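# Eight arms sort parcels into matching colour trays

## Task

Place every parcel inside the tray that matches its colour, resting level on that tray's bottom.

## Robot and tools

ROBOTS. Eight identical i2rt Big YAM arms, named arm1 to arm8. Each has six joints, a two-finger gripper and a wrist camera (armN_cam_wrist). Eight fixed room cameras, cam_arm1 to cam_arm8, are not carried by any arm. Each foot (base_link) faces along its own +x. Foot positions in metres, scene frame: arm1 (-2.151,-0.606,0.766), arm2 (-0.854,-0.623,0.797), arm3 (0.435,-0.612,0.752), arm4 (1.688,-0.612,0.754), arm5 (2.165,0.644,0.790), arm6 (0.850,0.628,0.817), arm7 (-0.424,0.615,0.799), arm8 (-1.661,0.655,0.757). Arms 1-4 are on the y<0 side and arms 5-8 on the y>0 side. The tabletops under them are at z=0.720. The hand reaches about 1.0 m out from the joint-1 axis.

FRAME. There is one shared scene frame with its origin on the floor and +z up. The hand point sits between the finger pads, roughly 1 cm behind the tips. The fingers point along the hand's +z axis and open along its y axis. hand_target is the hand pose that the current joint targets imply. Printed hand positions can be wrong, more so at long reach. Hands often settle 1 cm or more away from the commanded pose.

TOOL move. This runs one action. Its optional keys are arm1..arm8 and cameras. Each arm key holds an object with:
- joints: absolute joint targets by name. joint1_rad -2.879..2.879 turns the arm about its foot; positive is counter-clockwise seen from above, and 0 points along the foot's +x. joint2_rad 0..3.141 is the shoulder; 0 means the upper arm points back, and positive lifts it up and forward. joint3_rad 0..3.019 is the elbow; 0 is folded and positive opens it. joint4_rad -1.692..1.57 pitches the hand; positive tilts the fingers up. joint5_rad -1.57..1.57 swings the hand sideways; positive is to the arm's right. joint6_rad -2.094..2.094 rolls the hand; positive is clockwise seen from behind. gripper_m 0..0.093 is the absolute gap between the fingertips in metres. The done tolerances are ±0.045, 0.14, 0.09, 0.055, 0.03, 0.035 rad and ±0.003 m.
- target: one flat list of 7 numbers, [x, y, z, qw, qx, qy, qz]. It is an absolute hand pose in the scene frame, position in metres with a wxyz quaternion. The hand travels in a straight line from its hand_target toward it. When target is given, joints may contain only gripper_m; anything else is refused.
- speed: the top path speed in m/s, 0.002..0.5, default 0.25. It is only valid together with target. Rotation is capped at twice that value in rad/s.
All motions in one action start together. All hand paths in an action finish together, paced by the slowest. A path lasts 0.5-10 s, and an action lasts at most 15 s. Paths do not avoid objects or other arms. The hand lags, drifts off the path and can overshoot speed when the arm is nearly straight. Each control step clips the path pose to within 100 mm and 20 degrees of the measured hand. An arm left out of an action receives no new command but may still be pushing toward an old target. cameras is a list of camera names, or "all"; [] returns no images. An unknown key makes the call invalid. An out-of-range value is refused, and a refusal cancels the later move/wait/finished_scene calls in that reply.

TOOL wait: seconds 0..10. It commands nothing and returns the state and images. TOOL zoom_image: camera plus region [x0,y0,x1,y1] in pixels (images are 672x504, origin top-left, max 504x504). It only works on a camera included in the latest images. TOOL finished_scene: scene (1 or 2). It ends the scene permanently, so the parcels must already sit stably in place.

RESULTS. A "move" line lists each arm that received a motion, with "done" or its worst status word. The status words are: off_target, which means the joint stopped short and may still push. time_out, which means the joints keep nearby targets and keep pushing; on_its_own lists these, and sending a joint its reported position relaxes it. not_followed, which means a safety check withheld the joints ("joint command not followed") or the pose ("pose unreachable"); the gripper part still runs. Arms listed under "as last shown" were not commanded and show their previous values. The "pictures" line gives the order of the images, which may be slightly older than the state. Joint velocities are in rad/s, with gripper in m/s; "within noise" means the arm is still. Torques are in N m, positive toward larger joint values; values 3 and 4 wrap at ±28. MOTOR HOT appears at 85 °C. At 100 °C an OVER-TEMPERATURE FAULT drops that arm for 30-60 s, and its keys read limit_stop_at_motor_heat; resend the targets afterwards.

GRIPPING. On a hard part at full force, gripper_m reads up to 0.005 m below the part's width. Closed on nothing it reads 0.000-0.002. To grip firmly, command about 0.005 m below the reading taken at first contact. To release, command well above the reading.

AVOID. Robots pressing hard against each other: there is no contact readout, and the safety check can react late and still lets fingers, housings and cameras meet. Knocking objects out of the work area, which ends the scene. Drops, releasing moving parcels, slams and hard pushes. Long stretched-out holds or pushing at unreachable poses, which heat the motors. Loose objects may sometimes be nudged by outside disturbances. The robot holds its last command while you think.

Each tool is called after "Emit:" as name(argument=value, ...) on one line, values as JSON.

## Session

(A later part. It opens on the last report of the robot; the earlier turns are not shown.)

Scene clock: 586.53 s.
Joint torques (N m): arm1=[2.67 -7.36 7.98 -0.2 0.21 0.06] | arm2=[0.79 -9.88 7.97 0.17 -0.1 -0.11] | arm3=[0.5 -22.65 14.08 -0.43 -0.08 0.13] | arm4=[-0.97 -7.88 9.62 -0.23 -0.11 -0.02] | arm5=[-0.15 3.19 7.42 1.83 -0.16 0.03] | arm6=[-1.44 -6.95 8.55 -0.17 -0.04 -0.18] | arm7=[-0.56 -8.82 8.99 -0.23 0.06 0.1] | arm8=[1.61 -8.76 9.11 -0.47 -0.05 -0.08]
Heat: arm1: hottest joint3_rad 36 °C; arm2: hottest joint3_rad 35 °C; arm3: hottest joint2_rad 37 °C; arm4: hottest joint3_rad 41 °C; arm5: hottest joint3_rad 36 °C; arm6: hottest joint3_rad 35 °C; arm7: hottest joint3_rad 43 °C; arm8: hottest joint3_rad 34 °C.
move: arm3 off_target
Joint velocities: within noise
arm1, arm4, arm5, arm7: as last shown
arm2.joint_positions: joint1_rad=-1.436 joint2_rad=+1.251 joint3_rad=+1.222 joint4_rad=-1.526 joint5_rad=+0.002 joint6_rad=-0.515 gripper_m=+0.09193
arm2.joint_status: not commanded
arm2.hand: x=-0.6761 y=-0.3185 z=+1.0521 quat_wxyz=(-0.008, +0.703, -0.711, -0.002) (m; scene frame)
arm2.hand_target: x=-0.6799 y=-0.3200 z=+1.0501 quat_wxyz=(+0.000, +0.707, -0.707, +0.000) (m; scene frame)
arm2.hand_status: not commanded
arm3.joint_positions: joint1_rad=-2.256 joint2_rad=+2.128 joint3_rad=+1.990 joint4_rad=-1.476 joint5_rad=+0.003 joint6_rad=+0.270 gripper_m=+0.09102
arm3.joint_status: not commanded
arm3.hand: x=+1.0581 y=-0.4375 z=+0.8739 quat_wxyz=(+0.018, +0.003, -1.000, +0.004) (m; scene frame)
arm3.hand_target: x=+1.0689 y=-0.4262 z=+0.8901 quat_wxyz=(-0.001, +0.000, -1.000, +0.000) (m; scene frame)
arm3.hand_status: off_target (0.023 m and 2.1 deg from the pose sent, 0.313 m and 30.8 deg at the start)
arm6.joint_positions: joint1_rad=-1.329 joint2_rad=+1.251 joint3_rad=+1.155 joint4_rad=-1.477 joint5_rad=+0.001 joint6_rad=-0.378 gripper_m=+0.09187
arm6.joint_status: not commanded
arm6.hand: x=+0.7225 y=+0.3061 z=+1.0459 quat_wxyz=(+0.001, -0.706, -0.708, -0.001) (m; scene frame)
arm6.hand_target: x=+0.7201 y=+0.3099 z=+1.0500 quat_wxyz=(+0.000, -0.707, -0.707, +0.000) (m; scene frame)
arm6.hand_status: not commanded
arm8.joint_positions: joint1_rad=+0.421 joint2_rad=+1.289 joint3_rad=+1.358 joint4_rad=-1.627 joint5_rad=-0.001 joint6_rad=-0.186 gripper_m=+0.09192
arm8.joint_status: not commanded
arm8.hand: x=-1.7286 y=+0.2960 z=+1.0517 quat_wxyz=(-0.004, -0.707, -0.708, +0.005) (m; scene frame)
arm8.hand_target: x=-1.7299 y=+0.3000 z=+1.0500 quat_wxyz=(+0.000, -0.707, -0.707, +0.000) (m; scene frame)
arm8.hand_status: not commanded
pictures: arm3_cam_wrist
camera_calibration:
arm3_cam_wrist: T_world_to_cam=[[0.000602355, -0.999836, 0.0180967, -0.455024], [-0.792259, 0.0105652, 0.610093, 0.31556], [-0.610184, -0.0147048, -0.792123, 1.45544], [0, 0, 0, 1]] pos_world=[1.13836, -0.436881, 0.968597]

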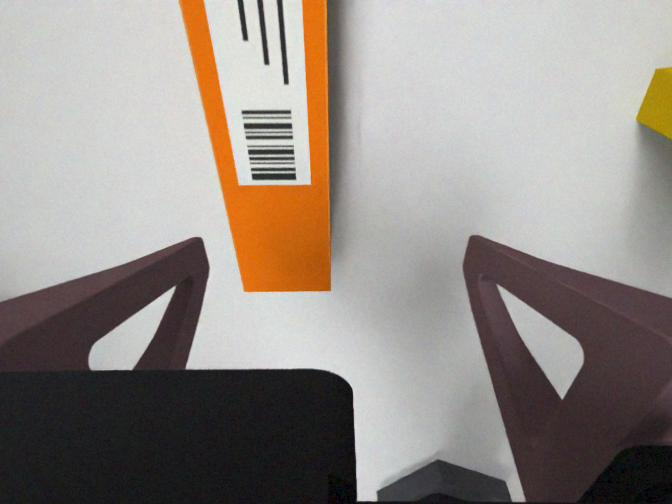

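Emit:
move(arm3={"target":[1.097,-0.399,0.85,0,0,1,0]}, cameras=[])

Emit:
move(arm3={"target":[1.097,-0.399,0.764,0,0,1,0],"speed":0.15}, cameras=["arm3_cam_wrist"])

Scene clock: 598.17 s.
Joint torques (N m): arm1=[2.26 -8 7.91 -0.21 0.21 0.09] | arm2=[0.79 -9.88 7.97 0.17 -0.1 -0.1] | arm3=[0.32 -24.64 13.98 0.08 -0.08 0.13] | arm4=[-1.03 -7.88 9.62 -0.23 -0.11 -0.02] | arm5=[-0.03 3.31 7.47 1.94 -0.19 0.06] | arm6=[-1.49 -6.89 8.55 -0.16 -0.04 -0.18] | arm7=[-0.56 -8.64 8.98 -0.23 0.06 0.1] | arm8=[1.44 -8.82 9.14 -0.55 -0.03 -0.07]
Heat: arm1: hottest joint3_rad 35 °C; arm2: hottest joint3_rad 35 °C; arm3: hottest joint2_rad 36 °C; arm4: hottest joint3_rad 41 °C; arm5: hottest joint3_rad 36 °C; arm6: hottest joint3_rad 35 °C; arm7: hottest joint3_rad 42 °C; arm8: hottest joint3_rad 34 °C.
move: arm3 off_target
Joint velocities: within noise
arm1, arm2, arm4, arm5, arm6, arm7, arm8: as last shown
arm1.hand_target: x=-2.2971 y=-0.9529 z=+1.0402 quat_wxyz=(+0.000, -0.901, -0.434, +0.000) (m; scene frame)
arm3.joint_positions: joint1_rad=-2.227 joint2_rad=+2.263 joint3_rad=+2.104 joint4_rad=-1.476 joint5_rad=+0.003 joint6_rad=+0.296 gripper_m=+0.09102
arm3.joint_status: not commanded
arm3.hand: x=+1.0815 y=-0.4106 z=+0.8296 quat_wxyz=(+0.027, +0.004, -1.000, +0.008) (m; scene frame)
arm3.hand_target: x=+1.0956 y=-0.3994 z=+0.8503 quat_wxyz=(+0.000, +0.000, -1.000, -0.001) (m; scene frame)
arm3.hand_status: off_target (0.028 m and 3.3 deg from the pose sent, 0.060 m and 2.1 deg at the start)
pictures: none
No camera images: "cameras" was empty.

Scene clock: 599.43 s.
Joint torques (N m): arm1=[2.61 -7.94 7.91 -0.17 0.22 0.07] | arm2=[0.79 -9.88 7.97 0.17 -0.1 -0.1] | arm3=[0.26 -25.47 9.48 0.57 -0.07 0.13] | arm4=[-0.97 -7.82 9.62 -0.23 -0.11 -0.02] | arm5=[-0.56 2.9 7.38 1.95 -0.18 0.05] | arm6=[-1.44 -6.83 8.57 -0.16 -0.04 -0.17] | arm7=[-0.67 -8.64 9.02 -0.24 0.07 0.1] | arm8=[1.49 -8.94 9.17 -0.55 -0.06 -0.07]
Heat: arm1: hottest joint3_rad 35 °C; arm2: hottest joint3_rad 35 °C; arm3: hottest joint2_rad 36 °C; arm4: hottest joint3_rad 41 °C; arm5: hottest joint3_rad 36 °C; arm6: hottest joint3_rad 35 °C; arm7: hottest joint3_rad 42 °C; arm8: hottest joint3_rad 34 °C.
move: arm3 done
Joint velocities: arm1=[0.005 -0.015 0.007 -0.046 -0.066 -0.11 -0.001] | arm2=[within noise] | arm3=[within noise] | arm4=[within noise] | arm5=[within noise] | arm6=[within noise] | arm7=[within noise] | arm8=[within noise]
arm1, arm2, arm4, arm5, arm6, arm7, arm8: as last shown
arm3.joint_positions: joint1_rad=-2.227 joint2_rad=+2.324 joint3_rad=+2.030 joint4_rad=-1.306 joint5_rad=+0.003 joint6_rad=+0.296 gripper_m=+0.09102
arm3.joint_status: not commanded
arm3.hand: x=+1.0928 y=-0.4068 z=+0.7605 quat_wxyz=(+0.011, +0.004, -1.000, +0.003) (m; scene frame)
arm3.hand_target: x=+1.0968 y=-0.3990 z=+0.7640 quat_wxyz=(+0.000, +0.000, -1.000, +0.000) (m; scene frame)
arm3.hand_status: done (0.009 m and 1.3 deg from the pose sent, 0.069 m and 3.3 deg at the start)
pictures: arm3_cam_wrist
camera_calibration:
arm3_cam_wrist: T_world_to_cam=[[0.00262126, -0.999882, 0.0151052, -0.422194], [-0.800453, 0.00695597, 0.599355, 0.427571], [-0.59939, -0.013662, -0.800341, 1.38214], [0, 0, 0, 1]] pos_world=[1.1718, -0.406235, 0.856296]

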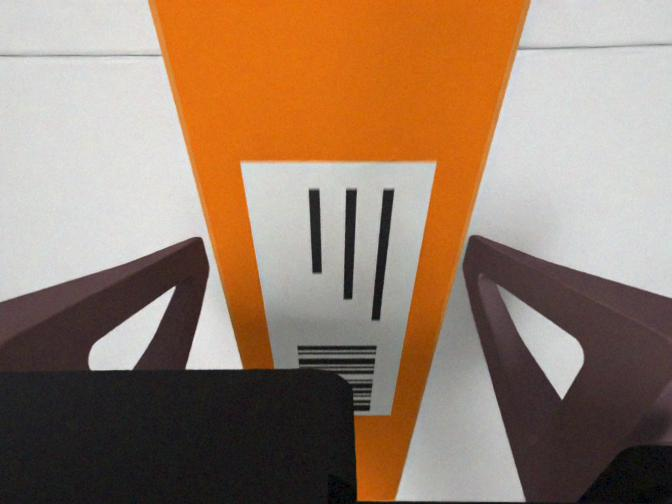

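Emit:
move(arm3={"joints":{"gripper_m":0.045}}, cameras=[])

Emit:
move(arm3={"target":[1.095,-0.402,0.87,0,0,1,0],"speed":0.25}, cameras=[])

Emit:
move(arm3={"target":[0.805,-0.51,1.03,0,0,1,0],"speed":0.35}, cameras=[])

Emit:
move(arm3={"joints":{"joint6_rad":1.4}}, cameras=[])

Emit:
move(arm3={"joints":{"joint1_rad":-1.253}}, cameras=[])

Emit:
move(arm3={"joints":{"joint6_rad":-0.28}}, cameras=["arm3_cam_wrist","cam_arm3"])

Scene clock: 614.03 s.
Joint torques (N m): arm1=[2.37 -7.24 7.88 -0.23 0.22 0.09] | arm2=[0.79 -9.88 7.97 0.16 -0.1 -0.1] | arm3=[0.21 -25.17 9.48 0.57 -0.07 0.12] | arm4=[-0.97 -7.82 9.62 -0.23 -0.11 -0.02] | arm5=[0.03 2.9 7.42 1.7 -0.17 0.05] | arm6=[-1.44 -6.89 8.53 -0.13 -0.05 -0.17] | arm7=[-0.5 -8.64 8.99 -0.24 0.06 0.1] | arm8=[1.32 -9.11 9.17 -0.51 -0.05 -0.08]
Heat: arm1: hottest joint3_rad 35 °C; arm2: hottest joint3_rad 35 °C; arm3: hottest joint2_rad 38 °C; arm4: hottest joint3_rad 41 °C; arm5: hottest joint3_rad 36 °C; arm6: hottest joint3_rad 35 °C; arm7: hottest joint3_rad 41 °C; arm8: hottest joint3_rad 34 °C.
move: arm3 off_target
Joint velocities: within noise
arm1, arm2, arm4, arm5, arm6, arm7, arm8: as last shown
arm3.joint_positions: joint1_rad=-2.227 joint2_rad=+2.324 joint3_rad=+2.030 joint4_rad=-1.306 joint5_rad=+0.003 joint6_rad=+0.297 gripper_m=+0.05864
arm3.joint_status: gripper_m off_target (ended at +0.05867, target +0.04500)
arm3.hand: x=+1.0928 y=-0.4068 z=+0.7605 quat_wxyz=(+0.011, +0.003, -1.000, +0.003) (m; scene frame)
arm3.hand_target: x=+1.0968 y=-0.3990 z=+0.7640 quat_wxyz=(+0.000, +0.000, -1.000, +0.000) (m; scene frame)
arm3.hand_status: not commanded
pictures: none
No camera images: "cameras" was empty.

Scene clock: 615.43 s.
Joint torques (N m): arm1=[2.14 -7.94 7.94 -0.16 0.2 0.08] | arm2=[0.73 -9.88 7.97 0.17 -0.1 -0.11] | arm3=[-0.03 -26.4 14.01 -0.35 -0.09 0.11] | arm4=[-0.97 -7.82 9.62 -0.23 -0.11 -0.02] | arm5=[-0.15 3.31 7.36 1.95 -0.2 0.06] | arm6=[-1.49 -6.83 8.55 -0.16 -0.04 -0.17] | arm7=[-0.38 -8.7 8.98 -0.24 0.07 0.1] | arm8=[1.67 -8.88 9.13 -0.53 -0.04 -0.08]
Heat: arm1: hottest joint3_rad 35 °C; arm2: hottest joint3_rad 35 °C; arm3: hottest joint2_rad 38 °C; arm4: hottest joint3_rad 41 °C; arm5: hottest joint3_rad 36 °C; arm6: hottest joint3_rad 35 °C; arm7: hottest joint3_rad 41 °C; arm8: hottest joint3_rad 34 °C.
move: arm3 off_target
Joint velocities: within noise
arm1, arm2, arm4, arm5, arm6, arm7, arm8: as last shown
arm3.joint_positions: joint1_rad=-2.227 joint2_rad=+2.270 joint3_rad=+2.123 joint4_rad=-1.502 joint5_rad=+0.003 joint6_rad=+0.297 gripper_m=+0.05864
arm3.joint_status: not commanded
arm3.hand: x=+1.0805 y=-0.4109 z=+0.8323 quat_wxyz=(+0.034, +0.004, -0.999, +0.010) (m; scene frame)
arm3.hand_target: x=+1.0930 y=-0.4026 z=+0.8701 quat_wxyz=(+0.000, +0.000, -1.000, +0.000) (m; scene frame)
arm3.hand_status: off_target (0.041 m and 4.0 deg from the pose sent, 0.109 m and 1.3 deg at the start)
pictures: none
No camera images: "cameras" was empty.

Scene clock: 617.30 s.
Joint torques (N m): arm1=[2.37 -8 7.92 -0.05 0.22 0.07] | arm2=[0.79 -9.88 7.97 0.17 -0.1 -0.1] | arm3=[-1.67 -12.1 9.46 -0.23 -0.05 -0.22] | arm4=[-0.97 -7.82 9.62 -0.23 -0.11 -0.02] | arm5=[-0.62 3.43 7.51 1.83 -0.14 0.04] | arm6=[-1.49 -6.89 8.55 -0.16 -0.04 -0.18] | arm7=[-0.67 -8.82 8.99 -0.27 0.06 0.1] | arm8=[1.49 -8.94 9.11 -0.47 -0.03 -0.08]
Heat: arm1: hottest joint3_rad 34 °C; arm2: hottest joint3_rad 35 °C; arm3: hottest joint2_rad 38 °C; arm4: hottest joint3_rad 41 °C; arm5: hottest joint3_rad 36 °C; arm6: hottest joint3_rad 35 °C; arm7: hottest joint3_rad 40 °C; arm8: hottest joint3_rad 34 °C.
move: arm3 done
Joint velocities: within noise
arm1, arm2, arm4, arm6, arm7, arm8: as last shown
arm3.joint_positions: joint1_rad=-2.242 joint2_rad=+1.356 joint3_rad=+1.364 joint4_rad=-1.584 joint5_rad=+0.003 joint6_rad=+0.291 gripper_m=+0.05863
arm3.joint_status: not commanded
arm3.hand: x=+0.8061 y=-0.5036 z=+1.0266 quat_wxyz=(-0.001, -0.001, -1.000, -0.001) (m; scene frame)
arm3.hand_target: x=+0.8049 y=-0.5099 z=+1.0300 quat_wxyz=(+0.000, +0.000, -1.000, +0.000) (m; scene frame)
arm3.hand_status: done (0.007 m and 0.2 deg from the pose sent, 0.353 m and 4.0 deg at the start)
arm5.joint_positions: joint1_rad=+0.651 joint2_rad=+0.625 joint3_rad=+1.427 joint4_rad=-1.371 joint5_rad=+0.001 joint6_rad=-0.010 gripper_m=+0.09397
arm5.joint_status: not commanded
arm5.hand: x=+1.9522 y=+0.5550 z=+1.3379 quat_wxyz=(+0.088, +0.861, +0.175, -0.469) (m; scene frame)
arm5.hand_target: x=+1.9550 y=+0.5541 z=+1.3504 quat_wxyz=(+0.095, +0.854, +0.173, -0.481) (m; scene frame)
arm5.hand_status: not commanded
pictures: none
No camera images: "cameras" was empty.

Scene clock: 619.37 s.
Joint torques (N m): arm1=[2.67 -7.82 8.02 -0.12 0.21 0.06] | arm2=[0.79 -9.93 7.97 0.17 -0.1 -0.11] | arm3=[-1.79 -12.04 9.39 -0.29 0.02 0.11] | arm4=[-0.97 -7.82 9.62 -0.23 -0.11 -0.02] | arm5=[-0.62 2.78 7.56 1.77 -0.18 0.03] | arm6=[-1.44 -6.83 8.55 -0.14 -0.04 -0.17] | arm7=[-0.38 -8.7 8.96 -0.24 0.06 0.1] | arm8=[1.38 -8.76 9.16 -0.5 -0.05 -0.07]
Heat: arm1: hottest joint3_rad 34 °C; arm2: hottest joint3_rad 35 °C; arm3: hottest joint2_rad 37 °C; arm4: hottest joint3_rad 41 °C; arm5: hottest joint3_rad 36 °C; arm6: hottest joint3_rad 35 °C; arm7: hottest joint3_rad 40 °C; arm8: hottest joint3_rad 34 °C.
move: arm3 done
Joint velocities: within noise
arm1, arm2, arm4, arm5, arm6, arm8: as last shown
arm3.joint_positions: joint1_rad=-2.242 joint2_rad=+1.356 joint3_rad=+1.364 joint4_rad=-1.584 joint5_rad=+0.003 joint6_rad=+1.383 gripper_m=+0.05863
arm3.joint_status: all done
arm3.hand: x=+0.8060 y=-0.5036 z=+1.0266 quat_wxyz=(+0.000, -0.520, -0.854, -0.001) (m; scene frame)
arm3.hand_target: x=+0.8049 y=-0.5099 z=+1.0300 quat_wxyz=(+0.000, -0.533, -0.846, +0.000) (m; scene frame)
arm3.hand_status: not commanded
arm7.joint_positions: joint1_rad=+2.153 joint2_rad=+1.337 joint3_rad=+1.247 joint4_rad=-1.461 joint5_rad=-0.002 joint6_rad=+0.099 gripper_m=+0.09095
arm7.joint_status: not commanded
arm7.hand: x=-0.4013 y=+0.9990 z=+1.0347 quat_wxyz=(-0.007, +0.650, -0.760, -0.009) (m; scene frame)
arm7.hand_target: x=-0.4001 y=+0.9930 z=+1.0301 quat_wxyz=(+0.000, +0.649, -0.760, +0.000) (m; scene frame)
arm7.hand_status: not commanded
pictures: none
No camera images: "cameras" was empty.

Scene clock: 620.93 s.
Joint torques (N m): arm1=[1.9 -7.65 7.9 -0.14 0.23 0.07] | arm2=[0.79 -9.88 7.97 0.16 -0.1 -0.11] | arm3=[0.21 -12.1 9.4 -0.31 -0.01 0.12] | arm4=[-0.97 -7.88 9.63 -0.23 -0.11 -0.02] | arm5=[-0.32 3.14 7.45 1.81 -0.19 0.06] | arm6=[-1.44 -6.83 8.55 -0.17 -0.05 -0.17] | arm7=[-0.56 -8.59 9.02 -0.28 0.06 0.1] | arm8=[1.67 -8.88 9.14 -0.5 -0.06 -0.07]
Heat: arm1: hottest joint3_rad 34 °C; arm2: hottest joint3_rad 35 °C; arm3: hottest joint2_rad 37 °C; arm4: hottest joint3_rad 41 °C; arm5: hottest joint3_rad 36 °C; arm6: hottest joint3_rad 35 °C; arm7: hottest joint3_rad 40 °C; arm8: hottest joint3_rad 34 °C.
move: arm3 done
Joint velocities: within noise
arm1.joint_positions: joint1_rad=-1.548 joint2_rad=+1.322 joint3_rad=+1.348 joint4_rad=-1.573 joint5_rad=+0.004 joint6_rad=+0.276 gripper_m=+0.09089
arm1.joint_status: not commanded
arm1.hand: x=-2.3025 y=-0.9547 z=+1.0478 quat_wxyz=(-0.012, -0.902, -0.432, +0.012) (m; scene frame)
arm1.hand_target: x=-2.2971 y=-0.9529 z=+1.0402 quat_wxyz=(+0.000, -0.901, -0.434, +0.000) (m; scene frame)
arm1.hand_status: not commanded
arm2, arm5, arm6, arm7, arm8: as last shown
arm3.joint_positions: joint1_rad=-1.265 joint2_rad=+1.356 joint3_rad=+1.364 joint4_rad=-1.584 joint5_rad=+0.004 joint6_rad=+1.384 gripper_m=+0.05865
arm3.joint_status: all done
arm3.hand: x=+0.5512 y=-0.2435 z=+1.0267 quat_wxyz=(-0.004, -0.059, -0.998, +0.000) (m; scene frame)
arm3.hand_target: x=+0.5461 y=-0.2449 z=+1.0300 quat_wxyz=(-0.004, -0.061, -0.998, +0.001) (m; scene frame)
arm3.hand_status: not commanded
arm4.joint_positions: joint1_rad=+0.612 joint2_rad=+1.290 joint3_rad=+1.366 joint4_rad=-1.637 joint5_rad=+0.013 joint6_rad=-0.319 gripper_m=+0.09191
arm4.joint_status: not commanded
arm4.hand: x=+1.6964 y=-0.2431 z=+1.0464 quat_wxyz=(-0.001, +0.809, -0.588, +0.001) (m; scene frame)
arm4.hand_target: x=+1.7006 y=-0.2476 z=+1.0435 quat_wxyz=(+0.007, +0.807, -0.590, +0.006) (m; scene frame)
arm4.hand_status: not commanded
pictures: none
No camera images: "cameras" was empty.

Scene clock: 623.27 s.
Joint torques (N m): arm1=[2.32 -8 7.99 -0.13 0.22 0.06] | arm2=[0.79 -9.88 7.97 0.17 -0.1 -0.1] | arm3=[0.32 -12.22 9.47 -0.25 -0.12 -0.16] | arm4=[-0.97 -7.88 9.62 -0.24 -0.11 -0.02] | arm5=[-0.09 2.78 7.45 1.91 -0.19 0.07] | arm6=[-1.44 -6.83 8.55 -0.16 -0.04 -0.18] | arm7=[-0.62 -8.76 8.98 -0.23 0.05 0.09] | arm8=[1.61 -9.11 9.11 -0.49 -0.05 -0.08]
Heat: arm1: hottest joint3_rad 34 °C; arm2: hottest joint3_rad 35 °C; arm3: hottest joint2_rad 37 °C; arm4: hottest joint3_rad 41 °C; arm5: hottest joint3_rad 36 °C; arm6: hottest joint3_rad 35 °C; arm7: hottest joint3_rad 40 °C; arm8: hottest joint3_rad 34 °C.
move: arm3 done
Joint velocities: within noise
arm1, arm4, arm5, arm7: as last shown
arm2.joint_positions: joint1_rad=-1.436 joint2_rad=+1.251 joint3_rad=+1.222 joint4_rad=-1.526 joint5_rad=+0.002 joint6_rad=-0.515 gripper_m=+0.09193
arm2.joint_status: not commanded
arm2.hand: x=-0.6761 y=-0.3185 z=+1.0521 quat_wxyz=(-0.008, +0.703, -0.711, -0.002) (m; scene frame)
arm2.hand_target: x=-0.6799 y=-0.3200 z=+1.0501 quat_wxyz=(+0.000, +0.707, -0.707, +0.000) (m; scene frame)
arm2.hand_status: not commanded
arm3.joint_positions: joint1_rad=-1.265 joint2_rad=+1.356 joint3_rad=+1.364 joint4_rad=-1.584 joint5_rad=+0.004 joint6_rad=-0.264 gripper_m=+0.05867
arm3.joint_status: all done
arm3.hand: x=+0.5512 y=-0.2435 z=+1.0267 quat_wxyz=(-0.003, +0.693, -0.721, +0.003) (m; scene frame)
arm3.hand_target: x=+0.5461 y=-0.2449 z=+1.0300 quat_wxyz=(-0.002, +0.703, -0.712, +0.003) (m; scene frame)
arm3.hand_status: not commanded
arm6.joint_positions: joint1_rad=-1.329 joint2_rad=+1.251 joint3_rad=+1.155 joint4_rad=-1.477 joint5_rad=+0.001 joint6_rad=-0.378 gripper_m=+0.09187
arm6.joint_status: not commanded
arm6.hand: x=+0.7225 y=+0.3061 z=+1.0459 quat_wxyz=(+0.001, -0.706, -0.708, -0.001) (m; scene frame)
arm6.hand_target: x=+0.7201 y=+0.3099 z=+1.0500 quat_wxyz=(+0.000, -0.707, -0.707, +0.000) (m; scene frame)
arm6.hand_status: not commanded
arm8.joint_positions: joint1_rad=+0.421 joint2_rad=+1.289 joint3_rad=+1.358 joint4_rad=-1.627 joint5_rad=-0.001 joint6_rad=-0.186 gripper_m=+0.09192
arm8.joint_status: not commanded
arm8.hand: x=-1.7286 y=+0.2960 z=+1.0517 quat_wxyz=(-0.004, -0.707, -0.708, +0.005) (m; scene frame)
arm8.hand_target: x=-1.7299 y=+0.3000 z=+1.0500 quat_wxyz=(+0.000, -0.707, -0.707, +0.000) (m; scene frame)
arm8.hand_status: not commanded
pictures: arm3_cam_wrist, cam_arm3
camera_calibration:
arm3_cam_wrist: T_world_to_cam=[[0.998805, -0.0456682, 0.0173855, -0.580618], [-0.0472489, -0.811813, 0.582002, -0.763258], [-0.0124652, -0.582129, -0.813001, 0.823821], [0, 0, 0, 1]] pos_world=[0.55413, -0.166569, 1.12408]

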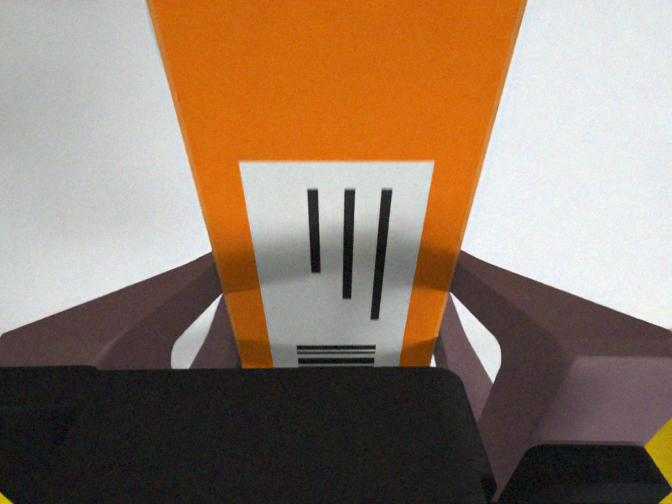

